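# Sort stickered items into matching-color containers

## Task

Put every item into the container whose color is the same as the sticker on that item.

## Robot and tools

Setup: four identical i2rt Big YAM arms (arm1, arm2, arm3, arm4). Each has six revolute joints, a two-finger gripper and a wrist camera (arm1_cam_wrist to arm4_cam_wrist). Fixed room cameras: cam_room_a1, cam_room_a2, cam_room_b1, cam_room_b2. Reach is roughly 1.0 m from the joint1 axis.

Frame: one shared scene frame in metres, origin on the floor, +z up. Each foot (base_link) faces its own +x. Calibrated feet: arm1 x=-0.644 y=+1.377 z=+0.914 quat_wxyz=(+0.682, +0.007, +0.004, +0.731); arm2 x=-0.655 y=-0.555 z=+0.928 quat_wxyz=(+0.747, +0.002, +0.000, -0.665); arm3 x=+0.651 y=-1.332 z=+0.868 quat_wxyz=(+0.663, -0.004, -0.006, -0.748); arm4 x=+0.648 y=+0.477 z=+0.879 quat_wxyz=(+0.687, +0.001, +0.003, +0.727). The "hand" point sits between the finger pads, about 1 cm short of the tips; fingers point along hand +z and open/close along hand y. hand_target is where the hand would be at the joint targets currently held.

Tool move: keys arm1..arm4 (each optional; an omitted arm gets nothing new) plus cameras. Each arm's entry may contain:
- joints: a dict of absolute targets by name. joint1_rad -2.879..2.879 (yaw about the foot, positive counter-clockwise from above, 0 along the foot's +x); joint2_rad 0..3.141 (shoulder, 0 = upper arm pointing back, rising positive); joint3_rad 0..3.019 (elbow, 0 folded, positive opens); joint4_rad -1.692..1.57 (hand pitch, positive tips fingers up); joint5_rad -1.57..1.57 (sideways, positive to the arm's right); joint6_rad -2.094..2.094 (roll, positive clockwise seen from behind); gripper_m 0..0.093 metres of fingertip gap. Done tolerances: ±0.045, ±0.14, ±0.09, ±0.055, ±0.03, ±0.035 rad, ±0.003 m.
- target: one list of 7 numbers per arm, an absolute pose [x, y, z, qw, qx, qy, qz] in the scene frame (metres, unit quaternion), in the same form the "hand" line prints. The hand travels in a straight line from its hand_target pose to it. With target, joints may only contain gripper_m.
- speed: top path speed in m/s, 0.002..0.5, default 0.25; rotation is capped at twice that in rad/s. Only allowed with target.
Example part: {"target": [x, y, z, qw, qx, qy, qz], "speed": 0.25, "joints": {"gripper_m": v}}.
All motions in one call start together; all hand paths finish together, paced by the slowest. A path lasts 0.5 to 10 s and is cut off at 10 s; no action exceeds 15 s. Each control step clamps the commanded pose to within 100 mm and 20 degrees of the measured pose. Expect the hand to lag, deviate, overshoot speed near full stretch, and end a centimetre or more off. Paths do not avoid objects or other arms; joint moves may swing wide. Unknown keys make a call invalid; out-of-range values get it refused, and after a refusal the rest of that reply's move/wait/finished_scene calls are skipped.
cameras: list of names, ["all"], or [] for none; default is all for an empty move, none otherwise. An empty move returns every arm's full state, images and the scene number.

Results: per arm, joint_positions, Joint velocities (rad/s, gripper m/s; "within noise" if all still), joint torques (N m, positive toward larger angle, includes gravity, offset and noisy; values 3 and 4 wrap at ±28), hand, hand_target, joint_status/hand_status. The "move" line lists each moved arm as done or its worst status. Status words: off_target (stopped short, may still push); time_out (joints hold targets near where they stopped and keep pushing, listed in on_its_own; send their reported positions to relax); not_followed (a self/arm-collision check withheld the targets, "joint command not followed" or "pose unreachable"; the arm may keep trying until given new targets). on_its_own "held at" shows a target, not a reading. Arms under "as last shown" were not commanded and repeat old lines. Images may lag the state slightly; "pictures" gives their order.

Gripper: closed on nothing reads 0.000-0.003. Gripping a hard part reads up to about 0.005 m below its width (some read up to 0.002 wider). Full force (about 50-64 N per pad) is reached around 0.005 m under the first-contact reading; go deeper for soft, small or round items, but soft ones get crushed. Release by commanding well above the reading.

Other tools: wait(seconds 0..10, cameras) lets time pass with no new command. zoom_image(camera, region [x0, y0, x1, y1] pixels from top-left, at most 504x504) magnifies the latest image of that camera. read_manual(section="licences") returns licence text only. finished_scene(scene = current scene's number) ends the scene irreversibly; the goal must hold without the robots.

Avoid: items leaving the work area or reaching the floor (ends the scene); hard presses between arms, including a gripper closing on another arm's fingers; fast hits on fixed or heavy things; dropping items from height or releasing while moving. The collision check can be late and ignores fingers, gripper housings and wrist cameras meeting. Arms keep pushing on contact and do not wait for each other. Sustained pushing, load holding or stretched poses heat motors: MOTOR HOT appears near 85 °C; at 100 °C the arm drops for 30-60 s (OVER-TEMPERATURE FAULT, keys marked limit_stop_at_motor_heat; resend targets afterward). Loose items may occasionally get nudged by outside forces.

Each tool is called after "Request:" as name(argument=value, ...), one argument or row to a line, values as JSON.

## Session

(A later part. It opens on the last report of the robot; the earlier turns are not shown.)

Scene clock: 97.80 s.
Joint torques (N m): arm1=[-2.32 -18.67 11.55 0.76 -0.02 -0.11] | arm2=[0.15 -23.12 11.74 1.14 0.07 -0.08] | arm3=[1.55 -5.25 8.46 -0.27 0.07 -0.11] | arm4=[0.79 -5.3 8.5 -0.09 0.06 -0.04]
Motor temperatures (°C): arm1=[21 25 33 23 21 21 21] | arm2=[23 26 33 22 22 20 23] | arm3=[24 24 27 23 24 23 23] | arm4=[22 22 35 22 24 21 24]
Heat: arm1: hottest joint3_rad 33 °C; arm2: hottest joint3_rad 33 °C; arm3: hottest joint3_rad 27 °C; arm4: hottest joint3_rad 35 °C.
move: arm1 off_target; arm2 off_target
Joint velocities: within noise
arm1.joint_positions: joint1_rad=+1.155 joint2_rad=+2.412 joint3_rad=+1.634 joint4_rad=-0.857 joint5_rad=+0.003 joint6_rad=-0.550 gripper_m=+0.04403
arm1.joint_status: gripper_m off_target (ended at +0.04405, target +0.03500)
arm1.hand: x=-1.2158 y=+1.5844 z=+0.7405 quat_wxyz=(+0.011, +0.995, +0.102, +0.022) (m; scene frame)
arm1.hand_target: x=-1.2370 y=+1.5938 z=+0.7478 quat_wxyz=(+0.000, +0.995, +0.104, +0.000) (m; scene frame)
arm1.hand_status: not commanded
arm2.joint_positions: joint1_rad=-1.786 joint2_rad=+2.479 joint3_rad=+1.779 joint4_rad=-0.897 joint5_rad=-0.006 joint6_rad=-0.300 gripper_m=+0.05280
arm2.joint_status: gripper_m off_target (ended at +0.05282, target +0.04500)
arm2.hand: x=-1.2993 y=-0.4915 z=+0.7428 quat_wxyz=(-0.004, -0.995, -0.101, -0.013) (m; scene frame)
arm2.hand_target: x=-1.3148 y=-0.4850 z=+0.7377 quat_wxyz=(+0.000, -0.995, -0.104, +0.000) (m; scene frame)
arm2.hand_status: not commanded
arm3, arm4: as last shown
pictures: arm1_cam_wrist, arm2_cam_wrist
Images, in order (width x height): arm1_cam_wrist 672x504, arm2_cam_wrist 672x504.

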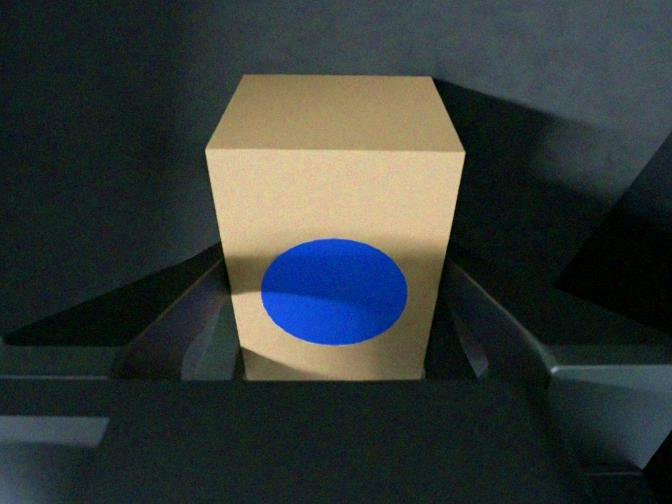

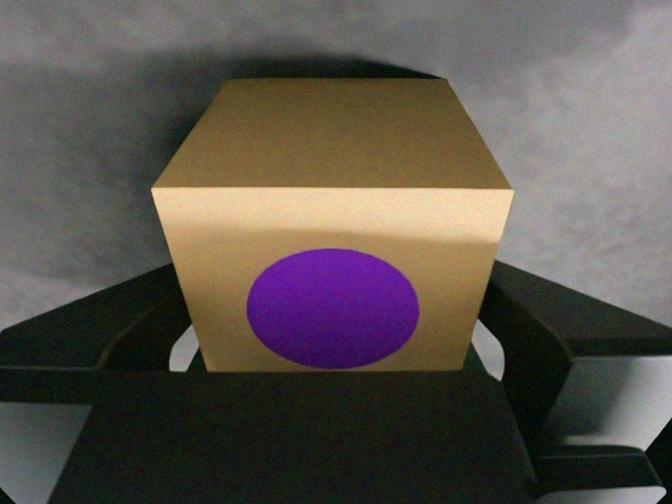

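Request:
move(
  arm1={"target":[-1.20,1.58,0.95,0,0.9945,0.1045,0]},
  arm2={"target":[-1.27,-0.49,0.95,0,0.9945,0.1045,0]},
  cameras=["arm1_cam_wrist","arm2_cam_wrist"],
)

Request:
move(
  arm1={"joints":{"joint2_rad":1.038,"joint3_rad":0.936,"joint4_rad":-1.45,"joint5_rad":0,"joint6_rad":0}},
  arm2={"joints":{"joint2_rad":1.038,"joint3_rad":0.936,"joint4_rad":-1.45,"joint5_rad":0,"joint6_rad":0}},
)

Request:
move(
  arm1={"joints":{"joint1_rad":-2.24}},
  arm2={"joints":{"joint1_rad":0.918}},
  arm3={"joints":{"joint1_rad":-0.9,"joint2_rad":0.675,"joint3_rad":0.754,"joint4_rad":-0.08}},
  arm4={"joints":{"joint1_rad":0.9,"joint2_rad":0.675,"joint3_rad":0.754,"joint4_rad":-0.08}},
  cameras=["arm1_cam_wrist","arm2_cam_wrist","arm3_cam_wrist","arm4_cam_wrist","cam_room_b1","cam_room_b2"],
)

Scene clock: 112.67 s.
Joint torques (N m): arm1=[-1.61 -18.26 9.55 -0.02 -0.01 -0.03] | arm2=[0.15 -23.12 8.81 0.21 0.04 -0.09] | arm3=[1.49 -5.07 8.46 -0.25 0.06 -0.11] | arm4=[0.85 -5.13 8.62 -0.32 0.07 -0.05]
Motor temperatures (°C): arm1=[21 26 33 23 21 21 22] | arm2=[23 27 33 22 22 20 23] | arm3=[24 24 27 23 24 23 23] | arm4=[22 22 35 22 24 21 24]
Heat: arm1: hottest joint3_rad 33 °C; arm2: hottest joint3_rad 33 °C; arm3: hottest joint3_rad 27 °C; arm4: hottest joint3_rad 35 °C.
move: arm1 done; arm2 done
Joint velocities: within noise
arm1.joint_positions: joint1_rad=+1.155 joint2_rad=+2.044 joint3_rad=+1.588 joint4_rad=-1.131 joint5_rad=+0.003 joint6_rad=-0.550 gripper_m=+0.04402
arm1.joint_status: not commanded
arm1.hand: x=-1.2013 y=+1.5798 z=+0.9435 quat_wxyz=(+0.000, +0.995, +0.102, +0.000) (m; scene frame)
arm1.hand_target: x=-1.2001 y=+1.5801 z=+0.9500 quat_wxyz=(+0.000, +0.995, +0.104, +0.000) (m; scene frame)
arm1.hand_status: done (0.007 m and 0.3 deg from the pose sent, 0.210 m and 2.8 deg at the start)
arm2.joint_positions: joint1_rad=-1.786 joint2_rad=+2.090 joint3_rad=+1.684 joint4_rad=-1.140 joint5_rad=-0.006 joint6_rad=-0.300 gripper_m=+0.05280
arm2.joint_status: not commanded
arm2.hand: x=-1.2777 y=-0.4943 z=+0.9540 quat_wxyz=(+0.001, -0.995, -0.101, +0.011) (m; scene frame)
arm2.hand_target: x=-1.2700 y=-0.4901 z=+0.9500 quat_wxyz=(+0.000, -0.995, -0.104, +0.000) (m; scene frame)
arm2.hand_status: done (0.010 m and 1.4 deg from the pose sent, 0.209 m and 1.7 deg at the start)
arm3, arm4: as last shown
pictures: arm1_cam_wrist, arm2_cam_wrist
Images, in order (width x height): arm1_cam_wrist 672x504, arm2_cam_wrist 672x504.

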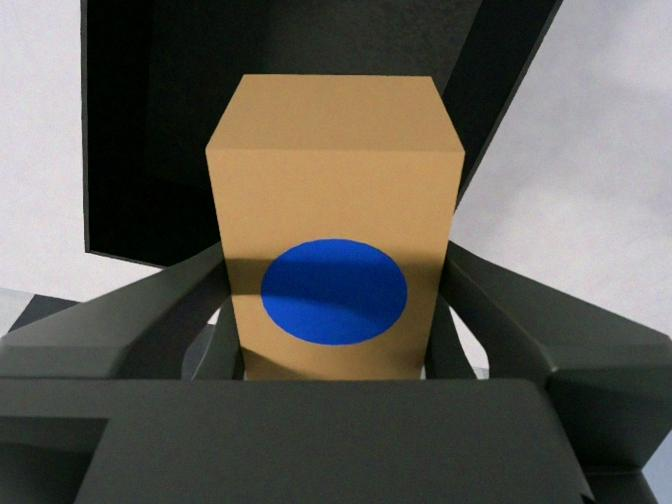

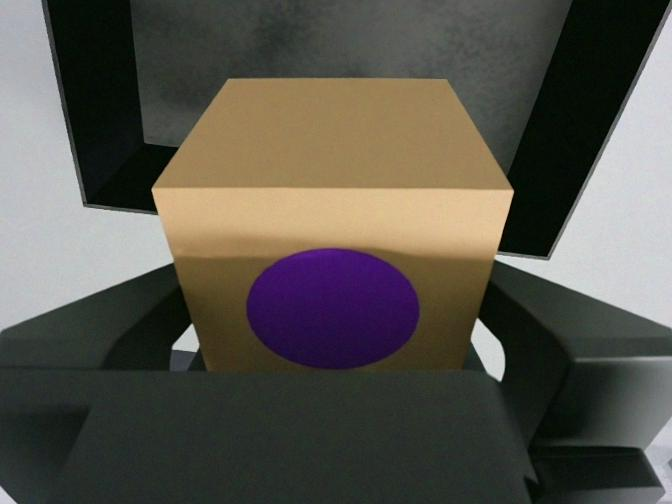

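Scene clock: 114.20 s.
Joint torques (N m): arm1=[-2.02 -3.31 10.67 0.16 -0.03 0.09] | arm2=[0.15 -7.12 9.68 0.44 0.14 0.21] | arm3=[1.55 -5.25 8.46 -0.34 0.06 -0.11] | arm4=[1.26 -5.07 8.57 -0.2 0.05 -0.06]
Motor temperatures (°C): arm1=[21 26 33 23 21 21 22] | arm2=[23 27 33 22 22 20 23] | arm3=[24 24 27 23 24 23 23] | arm4=[22 22 35 22 24 21 24]
Heat: arm1: hottest joint3_rad 33 °C; arm2: hottest joint3_rad 33 °C; arm3: hottest joint3_rad 27 °C; arm4: hottest joint3_rad 35 °C.
move: arm1 done; arm2 done
Joint velocities: within noise
arm1.joint_positions: joint1_rad=+1.155 joint2_rad=+1.041 joint3_rad=+0.935 joint4_rad=-1.443 joint5_rad=+0.002 joint6_rad=-0.009 gripper_m=+0.04401
arm1.joint_status: all done
arm1.hand: x=-0.8982 y=+1.4706 z=+1.1217 quat_wxyz=(-0.003, +0.986, -0.168, -0.019) (m; scene frame)
arm1.hand_target: x=-0.8966 y=+1.4701 z=+1.1227 quat_wxyz=(-0.002, +0.985, -0.173, -0.017) (m; scene frame)
arm1.hand_status: not commanded
arm2.joint_positions: joint1_rad=-1.786 joint2_rad=+1.040 joint3_rad=+0.946 joint4_rad=-1.443 joint5_rad=-0.004 joint6_rad=-0.015 gripper_m=+0.05280
arm2.joint_status: all done
arm2.hand: x=-0.9317 y=-0.5288 z=+1.1356 quat_wxyz=(+0.001, -0.999, +0.042, +0.016) (m; scene frame)
arm2.hand_target: x=-0.9266 y=-0.5267 z=+1.1322 quat_wxyz=(+0.002, -0.999, +0.053, +0.009) (m; scene frame)
arm2.hand_status: not commanded
arm3, arm4: as last shown
pictures: none

Scene clock: 116.67 s.
Joint torques (N m): arm1=[-2.32 -3.55 10.5 0.16 -0.05 0.13] | arm2=[0.97 -7 9.68 0.49 0.06 0.19] | arm3=[0.79 -2.26 10.22 2.61 -0.07 -0.11] | arm4=[0.67 -2.08 10.63 2.25 0.17 -0.08]
Motor temperatures (°C): arm1=[21 26 33 23 21 21 22] | arm2=[23 27 33 22 22 20 24] | arm3=[24 24 27 23 24 23 23] | arm4=[22 22 35 22 24 21 24]
Heat: arm1: hottest joint3_rad 33 °C; arm2: hottest joint3_rad 33 °C; arm3: hottest joint3_rad 27 °C; arm4: hottest joint3_rad 35 °C.
move: arm1 done; arm2 done; arm3 done; arm4 done
Joint velocities: within noise
arm1.joint_positions: joint1_rad=-2.236 joint2_rad=+1.042 joint3_rad=+0.935 joint4_rad=-1.443 joint5_rad=+0.002 joint6_rad=-0.007 gripper_m=+0.04398
arm1.joint_status: all done
arm1.hand: x=-0.4140 y=+1.2221 z=+1.1133 quat_wxyz=(-0.002, -0.291, -0.957, +0.005) (m; scene frame)
arm1.hand_target: x=-0.4159 y=+1.2224 z=+1.1146 quat_wxyz=(-0.001, -0.296, -0.955, +0.004) (m; scene frame)
arm1.hand_status: not commanded
arm2.joint_positions: joint1_rad=+0.916 joint2_rad=+1.040 joint3_rad=+0.946 joint4_rad=-1.443 joint5_rad=-0.002 joint6_rad=-0.013 gripper_m=+0.05278
arm2.joint_status: all done
arm2.hand: x=-0.4171 y=-0.6982 z=+1.1360 quat_wxyz=(-0.017, -0.259, -0.966, +0.002) (m; scene frame)
arm2.hand_target: x=-0.4212 y=-0.6955 z=+1.1326 quat_wxyz=(-0.010, -0.265, -0.964, +0.001) (m; scene frame)
arm2.hand_status: not commanded
arm3.joint_positions: joint1_rad=-0.891 joint2_rad=+0.673 joint3_rad=+0.752 joint4_rad=-0.098 joint5_rad=+0.002 joint6_rad=+0.005 gripper_m=+0.09398
arm3.joint_status: all done
arm3.hand: x=+0.3136 y=-1.5355 z=+1.3147 quat_wxyz=(-0.199, -0.686, -0.190, +0.674) (m; scene frame)
arm3.hand_target: x=+0.3113 y=-1.5328 z=+1.3201 quat_wxyz=(-0.197, -0.680, -0.187, +0.681) (m; scene frame)
arm3.hand_status: not commanded
arm4.joint_positions: joint1_rad=+0.899 joint2_rad=+0.672 joint3_rad=+0.741 joint4_rad=-0.100 joint5_rad=-0.002 joint6_rad=+0.012 gripper_m=+0.09402
arm4.joint_status: all done
arm4.hand: x=+0.3259 y=+0.7079 z=+1.3177 quat_wxyz=(-0.204, +0.682, -0.222, -0.666) (m; scene frame)
arm4.hand_target: x=+0.3254 y=+0.7084 z=+1.3298 quat_wxyz=(-0.212, +0.673, -0.215, -0.675) (m; scene frame)
arm4.hand_status: not commanded
pictures: arm1_cam_wrist, arm2_cam_wrist, arm3_cam_wrist, arm4_cam_wrist, cam_room_b1, cam_room_b2
Images, in order (width x height): arm1_cam_wrist 672x504, arm2_cam_wrist 672x504, arm3_cam_wrist 672x504, arm4_cam_wrist 672x504, cam_room_b1 672x504, cam_room_b2 672x504.

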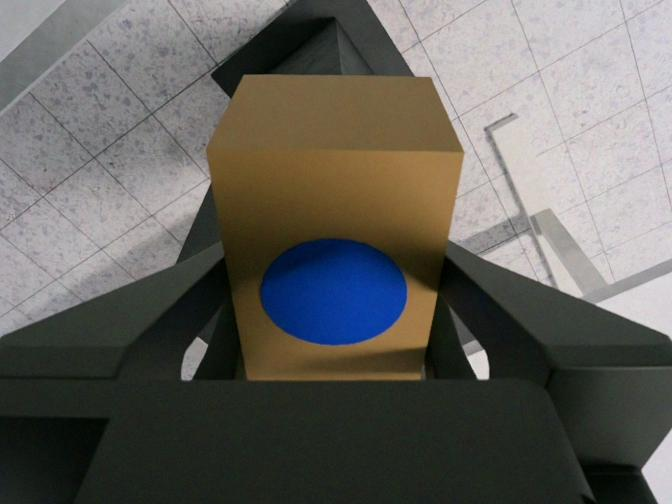

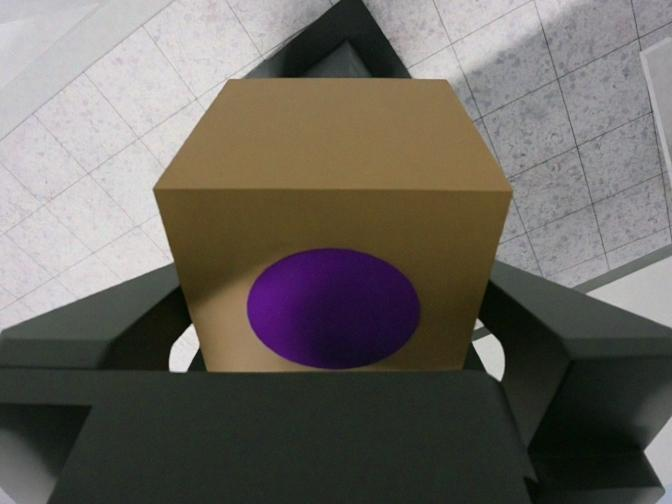

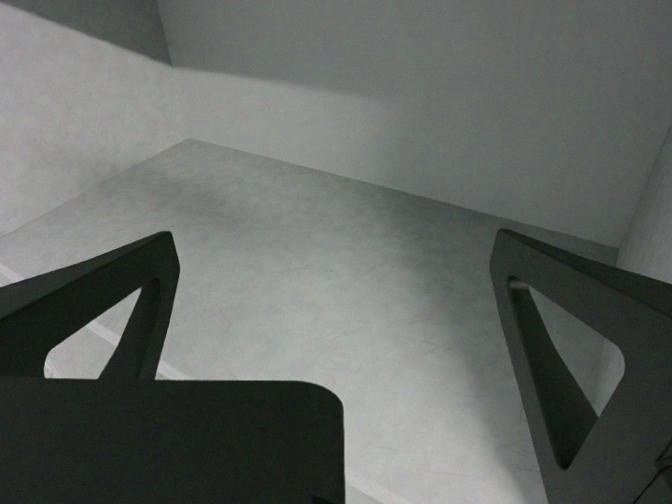

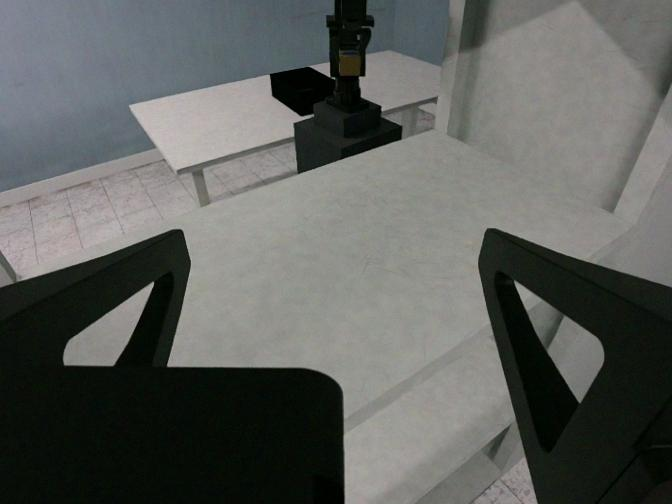

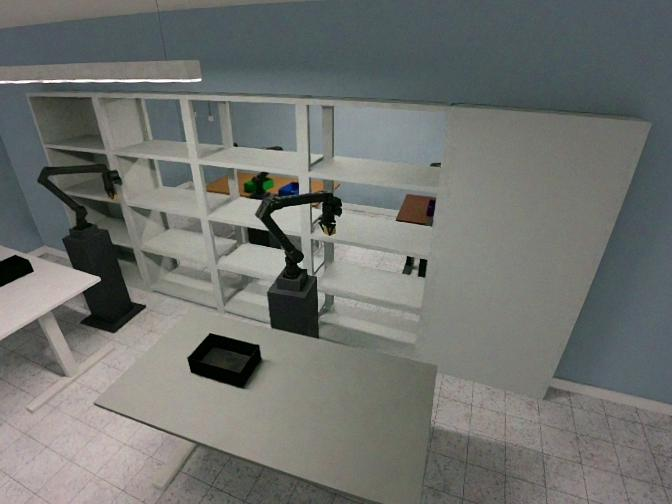

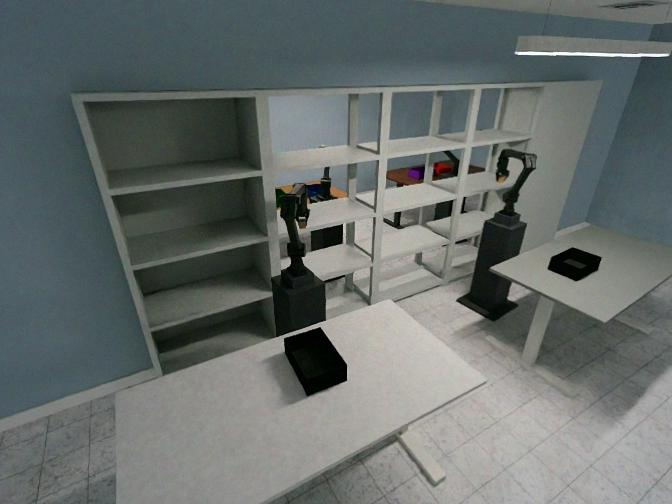

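Request:
move(
  arm1={"target":[-0.416,1.2185,1.04,0,-0.2995,-0.9541,0]},
  arm2={"target":[-0.4145,-0.698,1.05,0,-0.2651,-0.9642,0]},
  arm3={"joints":{"joint2_rad":1.038,"joint3_rad":0.936,"joint4_rad":-1.45}},
)

Request:
move(
  arm1={"target":[-0.041,0.957,1.032,0,-0.2995,-0.9541,0]},
  arm2={"target":[-0.024,-0.931,1.042,0,-0.2651,-0.9642,0]},
  arm3={"joints":{"joint1_rad":-1.984}},
)

Request:
move(
  arm1={"target":[-0.041,0.957,1.01,0,-0.2995,-0.9541,0],"speed":0.1},
  arm2={"target":[-0.024,-0.931,1.01,0,-0.2651,-0.9642,0],"speed":0.1},
  arm3={"joints":{"joint2_rad":0.675,"joint3_rad":0.754,"joint4_rad":-0.08}},
  cameras=["arm3_cam_wrist","arm4_cam_wrist","arm1_cam_wrist","arm2_cam_wrist"],
)

Scene clock: 139.63 s.
Joint torques (N m): arm1=[-2.49 -3.78 10.59 0.92 -0.02 0.07] | arm2=[1.38 -7.24 9.66 1.28 0.15 0.21] | arm3=[0.62 -6.95 11.34 -0.38 -0.04 -0.11] | arm4=[0.73 -2.08 10.55 2.15 0.17 -0.07]
Motor temperatures (°C): arm1=[21 25 34 23 21 21 22] | arm2=[23 26 31 22 22 20 24] | arm3=[24 23 29 23 24 23 23] | arm4=[22 22 37 22 24 21 24]
Heat: arm1: hottest joint3_rad 34 °C; arm2: hottest joint3_rad 31 °C; arm3: hottest joint3_rad 29 °C; arm4: hottest joint3_rad 37 °C.
move: arm1 done; arm2 done; arm3 done
Joint velocities: within noise
arm1.joint_positions: joint1_rad=-2.244 joint2_rad=+1.098 joint3_rad=+0.767 joint4_rad=-1.248 joint5_rad=-0.005 joint6_rad=-0.007 gripper_m=+0.04398
arm1.joint_status: not commanded
arm1.hand: x=-0.4201 y=+1.2245 z=+1.0368 quat_wxyz=(+0.011, -0.294, -0.956, -0.003) (m; scene frame)
arm1.hand_target: x=-0.4161 y=+1.2186 z=+1.0400 quat_wxyz=(+0.000, -0.299, -0.954, +0.000) (m; scene frame)
arm1.hand_status: done (0.008 m and 1.4 deg from the pose sent, 0.073 m and 1.2 deg at the start)
arm2.joint_positions: joint1_rad=+0.916 joint2_rad=+1.126 joint3_rad=+0.779 joint4_rad=-1.232 joint5_rad=+0.000 joint6_rad=-0.008 gripper_m=+0.05278
arm2.joint_status: not commanded
arm2.hand: x=-0.4174 y=-0.6979 z=+1.0518 quat_wxyz=(+0.004, -0.261, -0.965, -0.003) (m; scene frame)
arm2.hand_target: x=-0.4144 y=-0.6980 z=+1.0501 quat_wxyz=(+0.000, -0.265, -0.964, +0.000) (m; scene frame)
arm2.hand_status: done (0.003 m and 0.7 deg from the pose sent, 0.086 m and 2.1 deg at the start)
arm3.joint_positions: joint1_rad=-0.891 joint2_rad=+1.048 joint3_rad=+0.902 joint4_rad=-1.442 joint5_rad=+0.002 joint6_rad=+0.005 gripper_m=+0.09398
arm3.joint_status: all done
arm3.hand: x=+0.4257 y=-1.4691 z=+1.0581 quat_wxyz=(-0.003, -0.962, -0.274, -0.007) (m; scene frame)
arm3.hand_target: x=+0.4181 y=-1.4709 z=+1.0736 quat_wxyz=(-0.009, -0.962, -0.271, +0.010) (m; scene frame)
arm3.hand_status: not commanded
arm4: as last shown
pictures: none

Scene clock: 142.47 s.
Joint torques (N m): arm1=[-2.67 -20.89 16.24 -0.08 -0.03 0.11] | arm2=[1.03 -25 15.66 0.16 0.14 0.17] | arm3=[0.67 -7.12 11.28 -0.44 0.01 -0.11] | arm4=[1.03 -2.2 10.65 2.1 0.19 -0.1]
Motor temperatures (°C): arm1=[21 25 34 23 21 21 22] | arm2=[23 26 32 22 22 20 24] | arm3=[24 23 29 23 24 23 23] | arm4=[22 22 37 22 24 21 24]
Heat: arm1: hottest joint3_rad 34 °C; arm2: hottest joint3_rad 32 °C; arm3: hottest joint3_rad 29 °C; arm4: hottest joint3_rad 37 °C.
move: arm1 off_target; arm2 off_target; arm3 done
Joint velocities: within noise
arm1.joint_positions: joint1_rad=-2.244 joint2_rad=+2.392 joint3_rad=+2.455 joint4_rad=-1.655 joint5_rad=-0.005 joint6_rad=-0.007 gripper_m=+0.04398
arm1.joint_status: not commanded
arm1.hand: x=-0.0483 y=+0.9679 z=+1.0183 quat_wxyz=(+0.018, -0.294, -0.956, -0.005) (m; scene frame)
arm1.hand_target: x=-0.0419 y=+0.9576 z=+1.0320 quat_wxyz=(-0.001, -0.299, -0.954, +0.000) (m; scene frame)
arm1.hand_status: off_target (0.019 m and 2.2 deg from the pose sent, 0.464 m and 1.4 deg at the start)
arm2.joint_positions: joint1_rad=+0.916 joint2_rad=+2.399 joint3_rad=+2.459 joint4_rad=-1.647 joint5_rad=+0.000 joint6_rad=-0.008 gripper_m=+0.05278
arm2.joint_status: not commanded
arm2.hand: x=-0.0338 y=-0.9266 z=+1.0393 quat_wxyz=(+0.008, -0.261, -0.965, -0.004) (m; scene frame)
arm2.hand_target: x=-0.0246 y=-0.9306 z=+1.0418 quat_wxyz=(-0.001, -0.265, -0.964, +0.000) (m; scene frame)
arm2.hand_status: off_target (0.011 m and 1.1 deg from the pose sent, 0.457 m and 0.7 deg at the start)
arm3.joint_positions: joint1_rad=-1.975 joint2_rad=+1.048 joint3_rad=+0.902 joint4_rad=-1.442 joint5_rad=+0.000 joint6_rad=+0.005 gripper_m=+0.09400
arm3.joint_status: all done
arm3.hand: x=+0.4216 y=-1.1957 z=+1.0543 quat_wxyz=(-0.009, -0.965, +0.262, -0.011) (m; scene frame)
arm3.hand_target: x=+0.4164 y=-1.1896 z=+1.0697 quat_wxyz=(-0.004, -0.965, +0.264, +0.007) (m; scene frame)
arm3.hand_status: not commanded
arm4: as last shown
pictures: none

Scene clock: 144.13 s.
Joint torques (N m): arm1=[-2.78 -20.48 10.85 0.95 -0.02 0.12] | arm2=[1.14 -25.17 9.85 1.32 0.15 0.17] | arm3=[0.73 -2.2 10.24 2.59 0 -0.11] | arm4=[0.56 -2.43 10.65 2.14 0.17 -0.08]
Motor temperatures (°C): arm1=[21 26 34 23 21 21 22] | arm2=[23 26 32 22 22 20 24] | arm3=[24 23 29 23 24 23 23] | arm4=[22 22 37 22 24 21 24]
Heat: arm1: hottest joint3_rad 34 °C; arm2: hottest joint3_rad 32 °C; arm3: hottest joint3_rad 29 °C; arm4: hottest joint3_rad 37 °C.
move: arm1 done; arm2 off_target; arm3 done
Joint velocities: within noise
arm1.joint_positions: joint1_rad=-2.244 joint2_rad=+2.392 joint3_rad=+2.455 joint4_rad=-1.622 joint5_rad=-0.005 joint6_rad=-0.007 gripper_m=+0.04398
arm1.joint_status: not commanded
arm1.hand: x=-0.0416 y=+0.9632 z=+1.0182 quat_wxyz=(+0.002, -0.294, -0.956, +0.000) (m; scene frame)
arm1.hand_target: x=-0.0412 y=+0.9572 z=+1.0099 quat_wxyz=(+0.000, -0.299, -0.954, +0.000) (m; scene frame)
arm1.hand_status: done (0.010 m and 0.7 deg from the pose sent, 0.016 m and 2.2 deg at the start)
arm2.joint_positions: joint1_rad=+0.916 joint2_rad=+2.399 joint3_rad=+2.439 joint4_rad=-1.591 joint5_rad=+0.000 joint6_rad=-0.008 gripper_m=+0.05278
arm2.joint_status: not commanded
arm2.hand: x=-0.0257 y=-0.9314 z=+1.0317 quat_wxyz=(-0.010, -0.261, -0.965, +0.001) (m; scene frame)
arm2.hand_target: x=-0.0245 y=-0.9306 z=+1.0101 quat_wxyz=(+0.000, -0.265, -0.964, +0.000) (m; scene frame)
arm2.hand_status: off_target (0.022 m and 1.2 deg from the pose sent, 0.031 m and 1.1 deg at the start)
arm3.joint_positions: joint1_rad=-1.975 joint2_rad=+0.669 joint3_rad=+0.751 joint4_rad=-0.098 joint5_rad=+0.000 joint6_rad=+0.005 gripper_m=+0.09400
arm3.joint_status: all done
arm3.hand: x=+0.3083 y=-1.1266 z=+1.3103 quat_wxyz=(+0.176, -0.689, +0.191, +0.676) (m; scene frame)
arm3.hand_target: x=+0.3085 y=-1.1227 z=+1.3143 quat_wxyz=(+0.182, -0.684, +0.191, +0.680) (m; scene frame)
arm3.hand_status: not commanded
arm4: as last shown
pictures: arm1_cam_wrist, arm2_cam_wrist, arm3_cam_wrist, arm4_cam_wrist
Images, in order (width x height): arm1_cam_wrist 672x504, arm2_cam_wrist 672x504, arm3_cam_wrist 672x504, arm4_cam_wrist 672x504.

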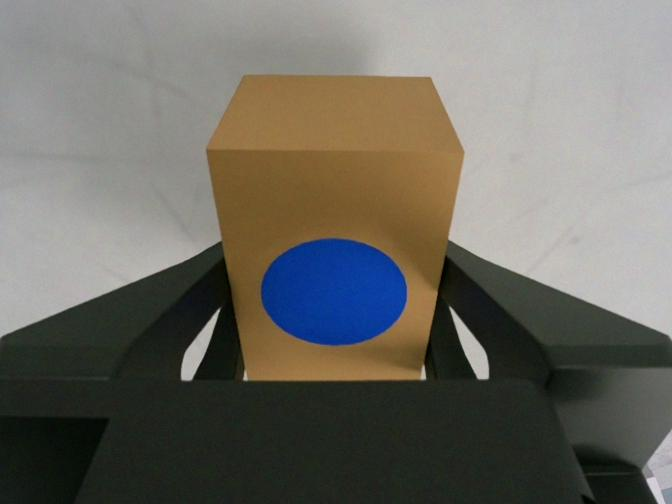

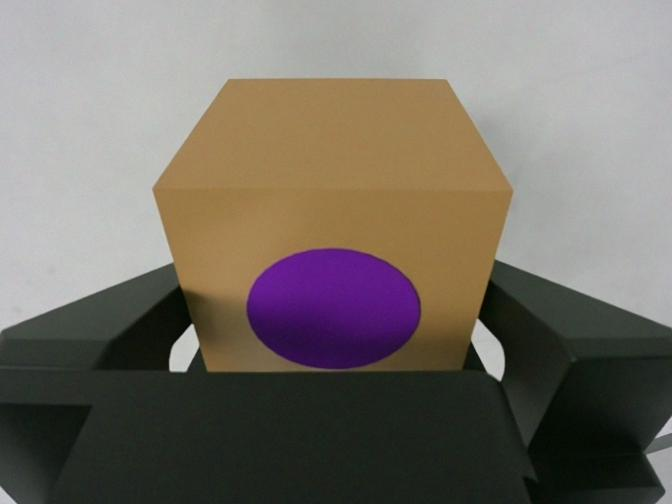

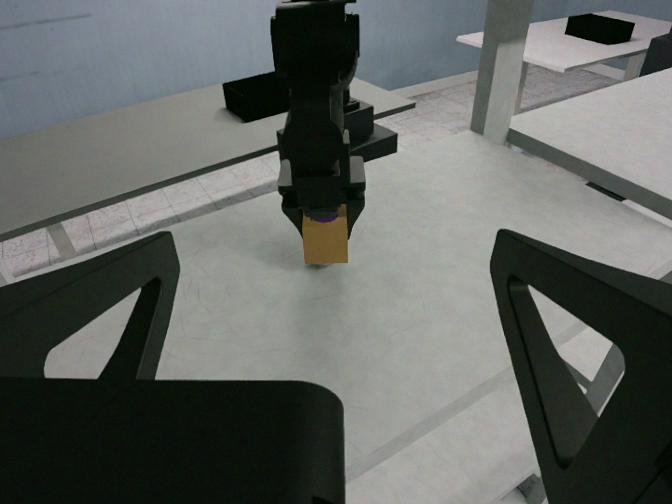

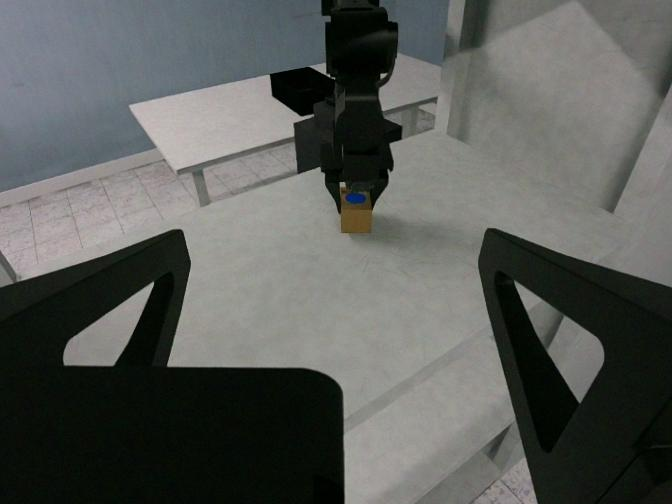

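Request:
move(
  arm1={"target":[-0.041,0.957,0.997,0,-0.2995,-0.9541,0],"speed":0.05},
  arm2={"target":[-0.024,-0.931,0.995,0,-0.2651,-0.9642,0],"speed":0.05},
)

Request:
move(
  arm1={"target":[-0.041,0.957,0.988,0,-0.2995,-0.9541,0],"speed":0.05},
  arm2={"target":[-0.024,-0.931,0.985,0,-0.2651,-0.9642,0],"speed":0.05},
  cameras=["arm3_cam_wrist","arm4_cam_wrist"],
)

Request:
zoom_image(
  camera="arm4_cam_wrist",
  region=[280, 140, 430, 260],
)

Request:
zoom_image(
  camera="arm3_cam_wrist",
  region=[250, 160, 400, 290],
)

Scene clock: 151.03 s.
Joint torques (N m): arm1=[-2.37 -21.48 9.43 1.36 0 0.07] | arm2=[1.03 -25.11 9.69 1.36 0.16 0.16] | arm3=[0.73 -2.2 10.25 2.58 0 -0.11] | arm4=[0.62 -2.08 10.69 2.3 0.18 -0.05]
Motor temperatures (°C): arm1=[21 26 34 23 21 21 22] | arm2=[23 26 31 22 22 20 24] | arm3=[24 23 29 23 24 23 23] | arm4=[22 22 38 22 24 21 24]
Heat: arm1: hottest joint3_rad 34 °C; arm2: hottest joint3_rad 31 °C; arm3: hottest joint3_rad 29 °C; arm4: hottest joint3_rad 38 °C.
move: arm1 off_target; arm2 off_target
Joint velocities: within noise
arm1.joint_positions: joint1_rad=-2.244 joint2_rad=+2.392 joint3_rad=+2.434 joint4_rad=-1.595 joint5_rad=-0.006 joint6_rad=-0.007 gripper_m=+0.04398
arm1.joint_status: not commanded
arm1.hand: x=-0.0399 y=+0.9622 z=+1.0103 quat_wxyz=(-0.002, -0.294, -0.956, +0.001) (m; scene frame)
arm1.hand_target: x=-0.0412 y=+0.9572 z=+0.9970 quat_wxyz=(+0.000, -0.299, -0.954, +0.000) (m; scene frame)
arm1.hand_status: off_target (0.014 m and 0.7 deg from the pose sent, 0.022 m and 0.7 deg at the start)
arm2.joint_positions: joint1_rad=+0.916 joint2_rad=+2.399 joint3_rad=+2.403 joint4_rad=-1.553 joint5_rad=+0.000 joint6_rad=-0.008 gripper_m=+0.05278
arm2.joint_status: not commanded
arm2.hand: x=-0.0249 y=-0.9318 z=+1.0181 quat_wxyz=(-0.011, -0.261, -0.965, +0.001) (m; scene frame)
arm2.hand_target: x=-0.0246 y=-0.9306 z=+0.9951 quat_wxyz=(+0.000, -0.265, -0.964, +0.000) (m; scene frame)
arm2.hand_status: off_target (0.023 m and 1.3 deg from the pose sent, 0.037 m and 1.2 deg at the start)
arm3, arm4: as last shown
pictures: none

Scene clock: 152.00 s.
Joint torques (N m): arm1=[-2.78 -20.66 8.75 1.61 -0.01 0.09] | arm2=[1.03 -25 9.02 1.57 0.14 0.16] | arm3=[0.73 -2.02 10.22 2.62 -0.01 -0.1] | arm4=[1.03 -2.55 10.44 2.26 0.17 -0.07]
Motor temperatures (°C): arm1=[21 26 34 23 21 21 22] | arm2=[23 26 31 22 22 20 24] | arm3=[24 23 29 23 24 23 23] | arm4=[22 22 38 22 24 21 24]
Heat: arm1: hottest joint3_rad 34 °C; arm2: hottest joint3_rad 31 °C; arm3: hottest joint3_rad 29 °C; arm4: hottest joint3_rad 38 °C.
move: arm1 off_target; arm2 off_target
Joint velocities: within noise
arm1.joint_positions: joint1_rad=-2.244 joint2_rad=+2.384 joint3_rad=+2.417 joint4_rad=-1.580 joint5_rad=-0.006 joint6_rad=-0.007 gripper_m=+0.04398
arm1.joint_status: not commanded
arm1.hand: x=-0.0400 y=+0.9622 z=+1.0094 quat_wxyz=(-0.004, -0.294, -0.956, +0.002) (m; scene frame)
arm1.hand_target: x=-0.0415 y=+0.9575 z=+0.9882 quat_wxyz=(+0.000, -0.299, -0.954, +0.000) (m; scene frame)
arm1.hand_status: off_target (0.022 m and 0.8 deg from the pose sent, 0.023 m and 0.7 deg at the start)
arm2.joint_positions: joint1_rad=+0.916 joint2_rad=+2.399 joint3_rad=+2.388 joint4_rad=-1.533 joint5_rad=+0.000 joint6_rad=-0.008 gripper_m=+0.05278
arm2.joint_status: not commanded
arm2.hand: x=-0.0239 y=-0.9324 z=+1.0123 quat_wxyz=(-0.013, -0.261, -0.965, +0.002) (m; scene frame)
arm2.hand_target: x=-0.0247 y=-0.9305 z=+0.9852 quat_wxyz=(+0.000, -0.265, -0.964, +0.000) (m; scene frame)
arm2.hand_status: off_target (0.027 m and 1.6 deg from the pose sent, 0.033 m and 1.3 deg at the start)
arm3, arm4: as last shown
pictures: arm3_cam_wrist, arm4_cam_wrist
Images, in order (width x height): arm3_cam_wrist 672x504, arm4_cam_wrist 672x504.

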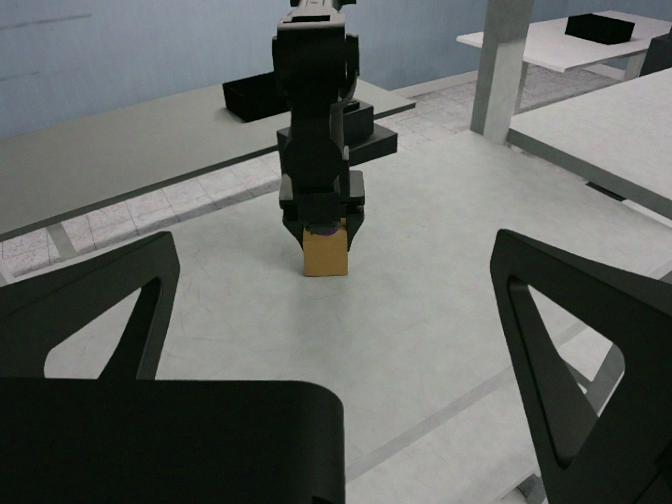

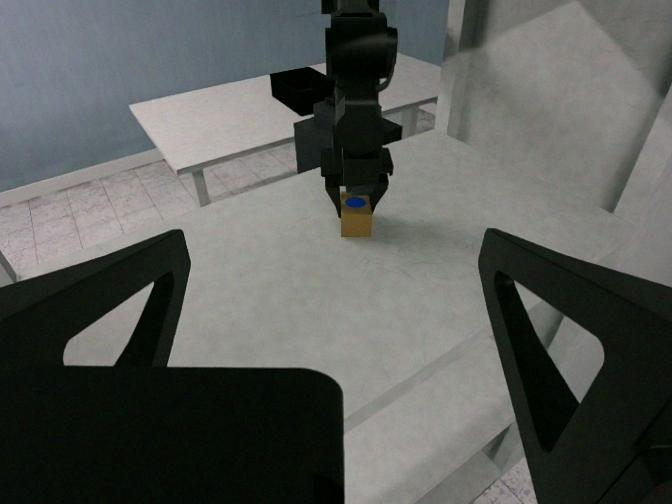

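Scaled by 3.360.

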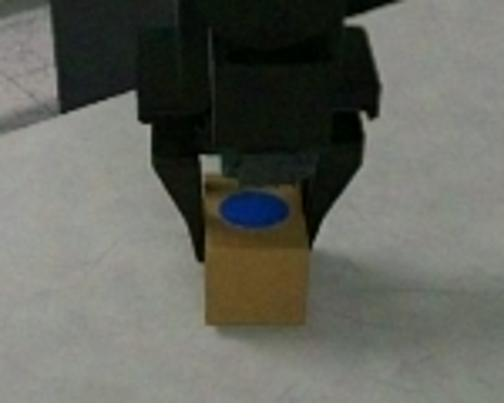

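Scaled by 3.360.

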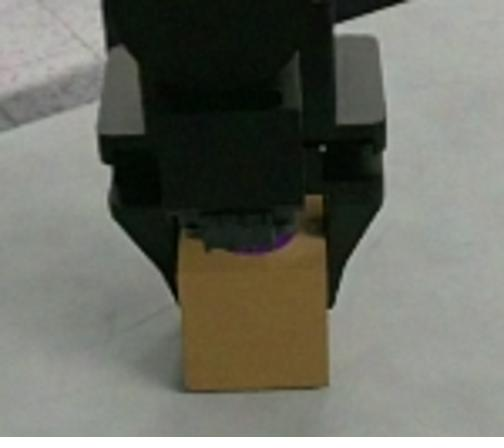

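Request:
move(
  arm1={"target":[-0.041,0.957,0.999,0,-0.2995,-0.9541,0],"speed":0.05},
  arm2={"target":[-0.024,-0.931,0.975,0,-0.2651,-0.9642,0],"speed":0.05},
)

Request:
move(
  arm1={"joints":{"gripper_m":0.092}},
  arm2={"target":[-0.024,-0.931,0.968,0,-0.2651,-0.9642,0],"speed":0.05},
  cameras=["arm1_cam_wrist","arm3_cam_wrist"],
)

Scene clock: 157.33 s.
Joint torques (N m): arm1=[-2.43 -20.54 11.41 0.51 -0.01 0.09] | arm2=[0.91 -24.64 7.97 2.15 0.15 0.16] | arm3=[0.62 -1.96 10.28 2.59 0 -0.1] | arm4=[1.26 -2.43 10.59 2.14 0.17 -0.05]
Motor temperatures (°C): arm1=[21 26 34 23 21 21 22] | arm2=[23 26 31 22 22 20 24] | arm3=[24 23 29 23 24 23 23] | arm4=[22 22 38 22 24 21 24]
Heat: arm1: hottest joint3_rad 34 °C; arm2: hottest joint3_rad 31 °C; arm3: hottest joint3_rad 29 °C; arm4: hottest joint3_rad 38 °C.
move: arm1 off_target; arm2 off_target
Joint velocities: within noise
arm1.joint_positions: joint1_rad=-2.244 joint2_rad=+2.384 joint3_rad=+2.417 joint4_rad=-1.580 joint5_rad=-0.006 joint6_rad=-0.007 gripper_m=+0.04398
arm1.joint_status: not commanded
arm1.hand: x=-0.0400 y=+0.9622 z=+1.0094 quat_wxyz=(-0.004, -0.294, -0.956, +0.002) (m; scene frame)
arm1.hand_target: x=-0.0412 y=+0.9572 z=+0.9989 quat_wxyz=(+0.000, -0.299, -0.954, +0.000) (m; scene frame)
arm1.hand_status: off_target (0.012 m and 0.8 deg from the pose sent, 0.012 m and 0.8 deg at the start)
arm2.joint_positions: joint1_rad=+0.916 joint2_rad=+2.395 joint3_rad=+2.376 joint4_rad=-1.523 joint5_rad=+0.000 joint6_rad=-0.008 gripper_m=+0.05278
arm2.joint_status: not commanded
arm2.hand: x=-0.0241 y=-0.9323 z=+1.0109 quat_wxyz=(-0.015, -0.261, -0.965, +0.002) (m; scene frame)
arm2.hand_target: x=-0.0252 y=-0.9302 z=+0.9757 quat_wxyz=(+0.000, -0.265, -0.964, +0.000) (m; scene frame)
arm2.hand_status: off_target (0.036 m and 1.7 deg from the pose sent, 0.037 m and 1.6 deg at the start)
arm3, arm4: as last shown
pictures: none

Scene clock: 158.30 s.
Joint torques (N m): arm1=[-2.37 -20.89 11.4 0.62 -0.01 0.09] | arm2=[0.97 -23.77 7.77 2.32 0.15 0.16] | arm3=[0.73 -2.08 10.21 2.61 0 -0.11] | arm4=[0.38 -2.26 10.5 2.15 0.16 -0.07]
Motor temperatures (°C): arm1=[21 26 34 23 21 21 22] | arm2=[23 26 31 22 22 20 24] | arm3=[24 23 29 23 24 23 23] | arm4=[22 22 38 22 24 21 24]
Heat: arm1: hottest joint3_rad 34 °C; arm2: hottest joint3_rad 31 °C; arm3: hottest joint3_rad 29 °C; arm4: hottest joint3_rad 38 °C.
move: arm1 done; arm2 off_target
Joint velocities: within noise
arm1.joint_positions: joint1_rad=-2.244 joint2_rad=+2.391 joint3_rad=+2.417 joint4_rad=-1.580 joint5_rad=-0.006 joint6_rad=-0.007 gripper_m=+0.09196
arm1.joint_status: all done
arm1.hand: x=-0.0402 y=+0.9624 z=+1.0048 quat_wxyz=(-0.001, -0.294, -0.956, +0.001) (m; scene frame)
arm1.hand_target: x=-0.0412 y=+0.9572 z=+0.9991 quat_wxyz=(+0.000, -0.299, -0.954, +0.000) (m; scene frame)
arm1.hand_status: not commanded
arm2.joint_positions: joint1_rad=+0.916 joint2_rad=+2.387 joint3_rad=+2.361 joint4_rad=-1.509 joint5_rad=+0.000 joint6_rad=-0.008 gripper_m=+0.05278
arm2.joint_status: not commanded
arm2.hand: x=-0.0242 y=-0.9322 z=+1.0105 quat_wxyz=(-0.018, -0.261, -0.965, +0.003) (m; scene frame)
arm2.hand_target: x=-0.0258 y=-0.9298 z=+0.9689 quat_wxyz=(+0.001, -0.265, -0.964, +0.000) (m; scene frame)
arm2.hand_status: off_target (0.042 m and 2.1 deg from the pose sent, 0.043 m and 1.7 deg at the start)
arm3, arm4: as last shown
pictures: arm1_cam_wrist, arm3_cam_wrist
Images, in order (width x height): arm1_cam_wrist 672x504, arm3_cam_wrist 672x504.

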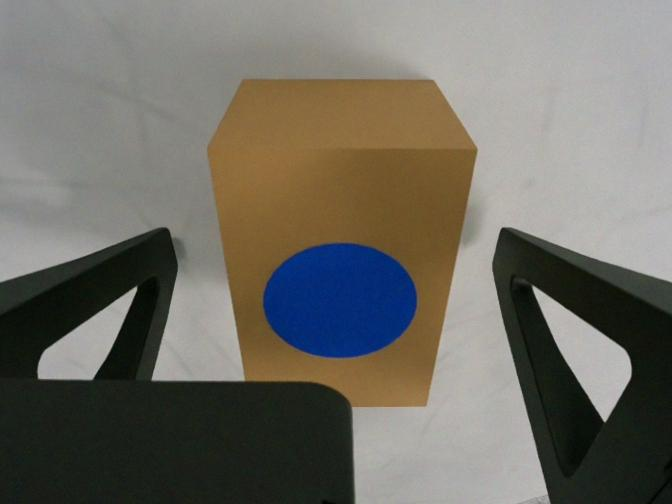

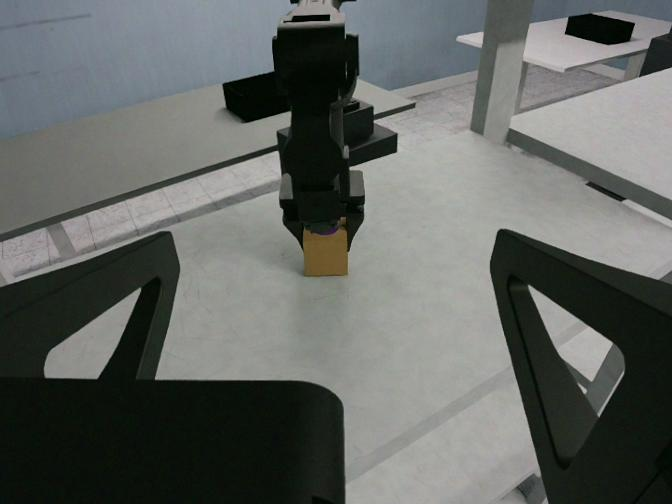

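Request:
move(
  arm2={"target":[-0.025,-0.931,0.998,0,-0.2651,-0.9642,0],"speed":0.05},
  arm1={"target":[-0.13,1.02,1.05,0,-0.2995,-0.9541,0],"speed":0.12},
)

Request:
move(
  arm2={"joints":{"gripper_m":0.092}},
  arm1={"target":[-0.4,1.21,1.055,0,-0.2995,-0.9541,0]},
  cameras=["arm2_cam_wrist","arm4_cam_wrist"],
)

Request:
move(
  arm2={"target":[-0.105,-0.883,1.06,0,-0.2651,-0.9642,0],"speed":0.12},
  arm1={"joints":{"joint1_rad":-1.0}},
  arm4={"target":[0.33,0.70,1.12,0.1135,-0.8823,0.2739,0.3655]},
)

Request:
move(
  arm2={"target":[-0.42,-0.695,1.06,0,-0.2651,-0.9642,0]},
  arm4={"target":[0.038,0.932,1.098,0.1135,-0.8823,0.2739,0.3655]},
  cameras=["arm3_cam_wrist","arm4_cam_wrist"],
)

Scene clock: 166.73 s.
Joint torques (N m): arm1=[-2.37 -19.19 10.19 0.83 0.03 0.05] | arm2=[0.97 -24.18 13.23 -0.1 0.14 0.16] | arm3=[0.73 -2.2 10.22 2.62 -0.01 -0.11] | arm4=[0.79 -2.2 10.52 2.21 0.18 -0.07]
Motor temperatures (°C): arm1=[21 27 34 23 21 21 22] | arm2=[23 27 31 22 22 20 24] | arm3=[24 23 30 23 24 23 23] | arm4=[22 22 38 22 24 21 24]
Heat: arm1: hottest joint3_rad 34 °C; arm2: hottest joint3_rad 31 °C; arm3: hottest joint3_rad 30 °C; arm4: hottest joint3_rad 38 °C.
move: arm1 done; arm2 off_target
Joint velocities: within noise
arm1.joint_positions: joint1_rad=-2.246 joint2_rad=+2.016 joint3_rad=+1.864 joint4_rad=-1.429 joint5_rad=-0.008 joint6_rad=-0.002 gripper_m=+0.09196
arm1.joint_status: not commanded
arm1.hand: x=-0.1307 y=+1.0239 z=+1.0420 quat_wxyz=(+0.012, -0.297, -0.955, -0.005) (m; scene frame)
arm1.hand_target: x=-0.1300 y=+1.0200 z=+1.0500 quat_wxyz=(+0.000, -0.299, -0.954, +0.000) (m; scene frame)
arm1.hand_status: done (0.009 m and 1.5 deg from the pose sent, 0.116 m and 0.6 deg at the start)
arm2.joint_positions: joint1_rad=+0.916 joint2_rad=+2.384 joint3_rad=+2.357 joint4_rad=-1.518 joint5_rad=+0.000 joint6_rad=-0.008 gripper_m=+0.05278
arm2.joint_status: not commanded
arm2.hand: x=-0.0268 y=-0.9307 z=+1.0115 quat_wxyz=(-0.013, -0.261, -0.965, +0.002) (m; scene frame)
arm2.hand_target: x=-0.0253 y=-0.9307 z=+0.9980 quat_wxyz=(-0.001, -0.265, -0.964, +0.000) (m; scene frame)
arm2.hand_status: off_target (0.014 m and 1.6 deg from the pose sent, 0.013 m and 2.1 deg at the start)
arm3: as last shown
arm4.joint_positions: joint1_rad=+0.899 joint2_rad=+0.672 joint3_rad=+0.741 joint4_rad=-0.100 joint5_rad=-0.002 joint6_rad=+0.012 gripper_m=+0.09402
arm4.joint_status: not commanded
arm4.hand: x=+0.3259 y=+0.7079 z=+1.3177 quat_wxyz=(-0.204, +0.682, -0.222, -0.666) (m; scene frame)
arm4.hand_target: x=+0.3254 y=+0.7084 z=+1.3298 quat_wxyz=(-0.212, +0.673, -0.215, -0.675) (m; scene frame)
arm4.hand_status: not commanded
pictures: none

Scene clock: 168.63 s.
Joint torques (N m): arm1=[-1.9 -4.48 10.45 0.13 0.06 0.08] | arm2=[0.91 -24.47 13.2 0.18 0.13 0.16] | arm3=[0.85 -2.08 10.25 2.55 0 -0.11] | arm4=[1.03 -2.14 10.58 2.24 0.16 -0.05]
Motor temperatures (°C): arm1=[21 27 34 23 21 21 22] | arm2=[23 27 32 22 22 20 24] | arm3=[24 23 30 23 24 23 23] | arm4=[22 22 39 22 24 21 24]
Heat: arm1: hottest joint3_rad 34 °C; arm2: hottest joint3_rad 32 °C; arm3: hottest joint3_rad 30 °C; arm4: hottest joint3_rad 39 °C.
move: arm1 done; arm2 done
Joint velocities: within noise
arm1.joint_positions: joint1_rad=-2.246 joint2_rad=+1.134 joint3_rad=+0.841 joint4_rad=-1.258 joint5_rad=-0.008 joint6_rad=-0.002 gripper_m=+0.09196
arm1.joint_status: not commanded
arm1.hand: x=-0.3996 y=+1.2104 z=+1.0539 quat_wxyz=(-0.003, -0.297, -0.955, +0.000) (m; scene frame)
arm1.hand_target: x=-0.4000 y=+1.2100 z=+1.0550 quat_wxyz=(+0.000, -0.299, -0.954, +0.000) (m; scene frame)
arm1.hand_status: done (0.001 m and 0.4 deg from the pose sent, 0.328 m and 1.5 deg at the start)
arm2.joint_positions: joint1_rad=+0.916 joint2_rad=+2.386 joint3_rad=+2.357 joint4_rad=-1.526 joint5_rad=+0.000 joint6_rad=-0.008 gripper_m=+0.09194
arm2.joint_status: all done
arm2.hand: x=-0.0285 y=-0.9297 z=+1.0098 quat_wxyz=(-0.008, -0.261, -0.965, +0.001) (m; scene frame)
arm2.hand_target: x=-0.0253 y=-0.9307 z=+0.9982 quat_wxyz=(-0.001, -0.265, -0.964, +0.000) (m; scene frame)
arm2.hand_status: not commanded
arm3, arm4: as last shown
pictures: arm2_cam_wrist, arm4_cam_wrist
Images, in order (width x height): arm2_cam_wrist 672x504, arm4_cam_wrist 672x504.

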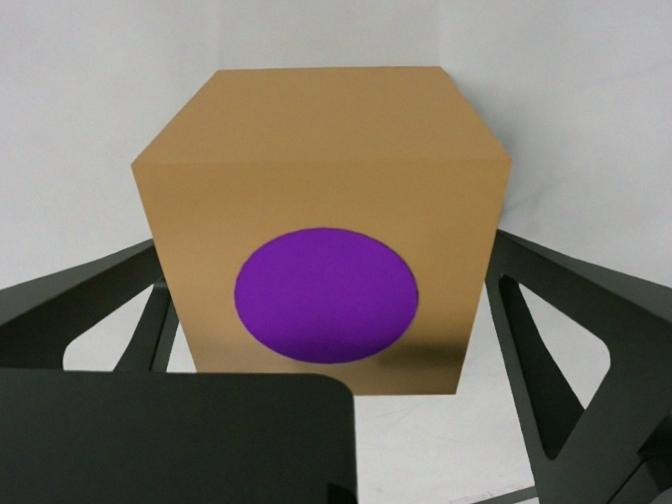

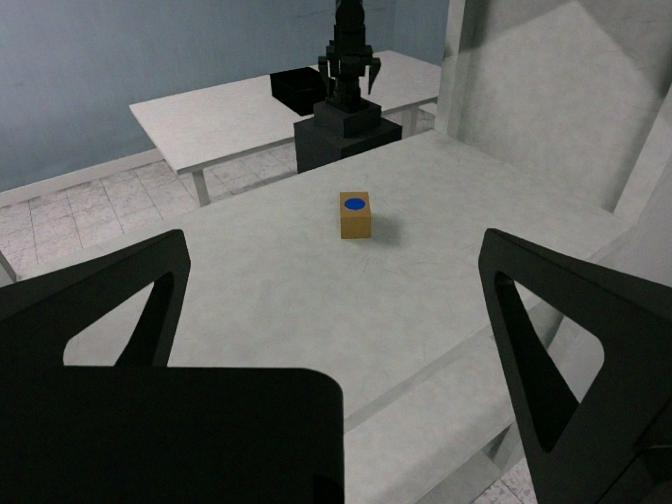

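Scene clock: 170.80 s.
Joint torques (N m): arm1=[-0.79 -3.96 10.48 0.34 0.04 0.1] | arm2=[1.03 -24.41 9.11 1.26 0.06 0.17] | arm3=[0.85 -2.14 10.26 2.62 -0.01 -0.11] | arm4=[1.2 -4.42 10.17 0.95 0.18 -0.1]
Motor temperatures (°C): arm1=[21 27 34 23 21 21 22] | arm2=[23 28 32 22 22 20 24] | arm3=[24 23 30 23 24 23 23] | arm4=[22 22 39 22 24 21 24]
Heat: arm1: hottest joint3_rad 34 °C; arm2: hottest joint3_rad 32 °C; arm3: hottest joint3_rad 30 °C; arm4: hottest joint3_rad 39 °C.
move: arm1 done; arm2 done; arm4 done
Joint velocities: within noise
arm1.joint_positions: joint1_rad=-1.003 joint2_rad=+1.134 joint3_rad=+0.841 joint4_rad=-1.258 joint5_rad=-0.008 joint6_rad=-0.002 gripper_m=+0.09198
arm1.joint_status: all done
arm1.hand: x=-0.4059 y=+1.5522 z=+1.0549 quat_wxyz=(-0.001, +0.314, -0.949, -0.010) (m; scene frame)
arm1.hand_target: x=-0.4064 y=+1.5527 z=+1.0560 quat_wxyz=(+0.001, +0.314, -0.949, -0.009) (m; scene frame)
arm1.hand_status: not commanded
arm2.joint_positions: joint1_rad=+0.916 joint2_rad=+2.076 joint3_rad=+1.948 joint4_rad=-1.451 joint5_rad=+0.002 joint6_rad=-0.009 gripper_m=+0.09194
arm2.joint_status: not commanded
arm2.hand: x=-0.1048 y=-0.8848 z=+1.0600 quat_wxyz=(+0.004, -0.261, -0.965, -0.002) (m; scene frame)
arm2.hand_target: x=-0.1049 y=-0.8829 z=+1.0599 quat_wxyz=(+0.000, -0.265, -0.964, +0.000) (m; scene frame)
arm2.hand_status: done (0.002 m and 0.7 deg from the pose sent, 0.103 m and 1.0 deg at the start)
arm3: as last shown
arm4.joint_positions: joint1_rad=+0.901 joint2_rad=+0.880 joint3_rad=+0.741 joint4_rad=-0.643 joint5_rad=-0.002 joint6_rad=+0.007 gripper_m=+0.09402
arm4.joint_status: not commanded
arm4.hand: x=+0.3323 y=+0.7009 z=+1.1178 quat_wxyz=(-0.111, +0.879, -0.282, -0.369) (m; scene frame)
arm4.hand_target: x=+0.3300 y=+0.6999 z=+1.1200 quat_wxyz=(-0.113, +0.882, -0.274, -0.366) (m; scene frame)
arm4.hand_status: done (0.003 m and 1.1 deg from the pose sent, 0.198 m and 43.3 deg at the start)
pictures: none

Scene clock: 172.93 s.
Joint torques (N m): arm1=[-1.61 -3.37 10.36 0.18 0.06 0.11] | arm2=[1.38 -6.83 9.37 0.35 0.07 0.22] | arm3=[0.85 -2.02 10.24 2.59 0 -0.11] | arm4=[0.44 -20.72 12.86 0.79 -0.07 -0.08]
Motor temperatures (°C): arm1=[21 27 34 23 21 21 22] | arm2=[23 28 32 22 22 20 24] | arm3=[24 23 30 23 24 23 23] | arm4=[22 22 39 22 24 21 24]
Heat: arm1: hottest joint3_rad 34 °C; arm2: hottest joint3_rad 32 °C; arm3: hottest joint3_rad 30 °C; arm4: hottest joint3_rad 39 °C.
move: arm2 done; arm4 off_target
Joint velocities: within noise
arm1: as last shown
arm2.joint_positions: joint1_rad=+0.916 joint2_rad=+1.096 joint3_rad=+0.792 joint4_rad=-1.244 joint5_rad=+0.002 joint6_rad=-0.009 gripper_m=+0.09194
arm2.joint_status: not commanded
arm2.hand: x=-0.4160 y=-0.6993 z=+1.0641 quat_wxyz=(-0.011, -0.261, -0.965, +0.002) (m; scene frame)
arm2.hand_target: x=-0.4200 y=-0.6950 z=+1.0600 quat_wxyz=(+0.000, -0.265, -0.964, +0.000) (m; scene frame)
arm2.hand_status: done (0.007 m and 1.3 deg from the pose sent, 0.368 m and 0.7 deg at the start)
arm3.joint_positions: joint1_rad=-1.975 joint2_rad=+0.669 joint3_rad=+0.751 joint4_rad=-0.098 joint5_rad=+0.000 joint6_rad=+0.005 gripper_m=+0.09400
arm3.joint_status: not commanded
arm3.hand: x=+0.3083 y=-1.1266 z=+1.3103 quat_wxyz=(+0.176, -0.689, +0.191, +0.676) (m; scene frame)
arm3.hand_target: x=+0.3085 y=-1.1227 z=+1.3143 quat_wxyz=(+0.182, -0.684, +0.191, +0.680) (m; scene frame)
arm3.hand_status: not commanded
arm4.joint_positions: joint1_rad=+0.877 joint2_rad=+1.888 joint3_rad=+1.658 joint4_rad=-0.583 joint5_rad=-0.022 joint6_rad=-0.020 gripper_m=+0.09402
arm4.joint_status: not commanded
arm4.hand: x=+0.0466 y=+0.9198 z=+1.0822 quat_wxyz=(-0.107, +0.886, -0.279, -0.355) (m; scene frame)
arm4.hand_target: x=+0.0390 y=+0.9315 z=+1.0978 quat_wxyz=(-0.114, +0.882, -0.274, -0.366) (m; scene frame)
arm4.hand_status: off_target (0.022 m and 1.6 deg from the pose sent, 0.375 m and 1.1 deg at the start)
pictures: arm3_cam_wrist, arm4_cam_wrist
Images, in order (width x height): arm3_cam_wrist 672x504, arm4_cam_wrist 672x504.

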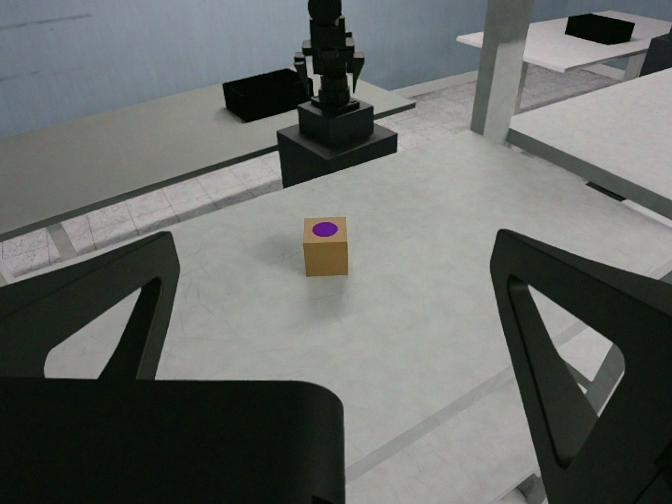

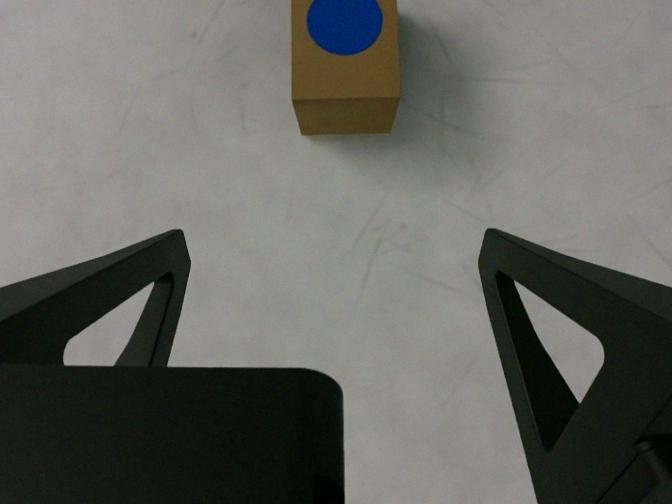

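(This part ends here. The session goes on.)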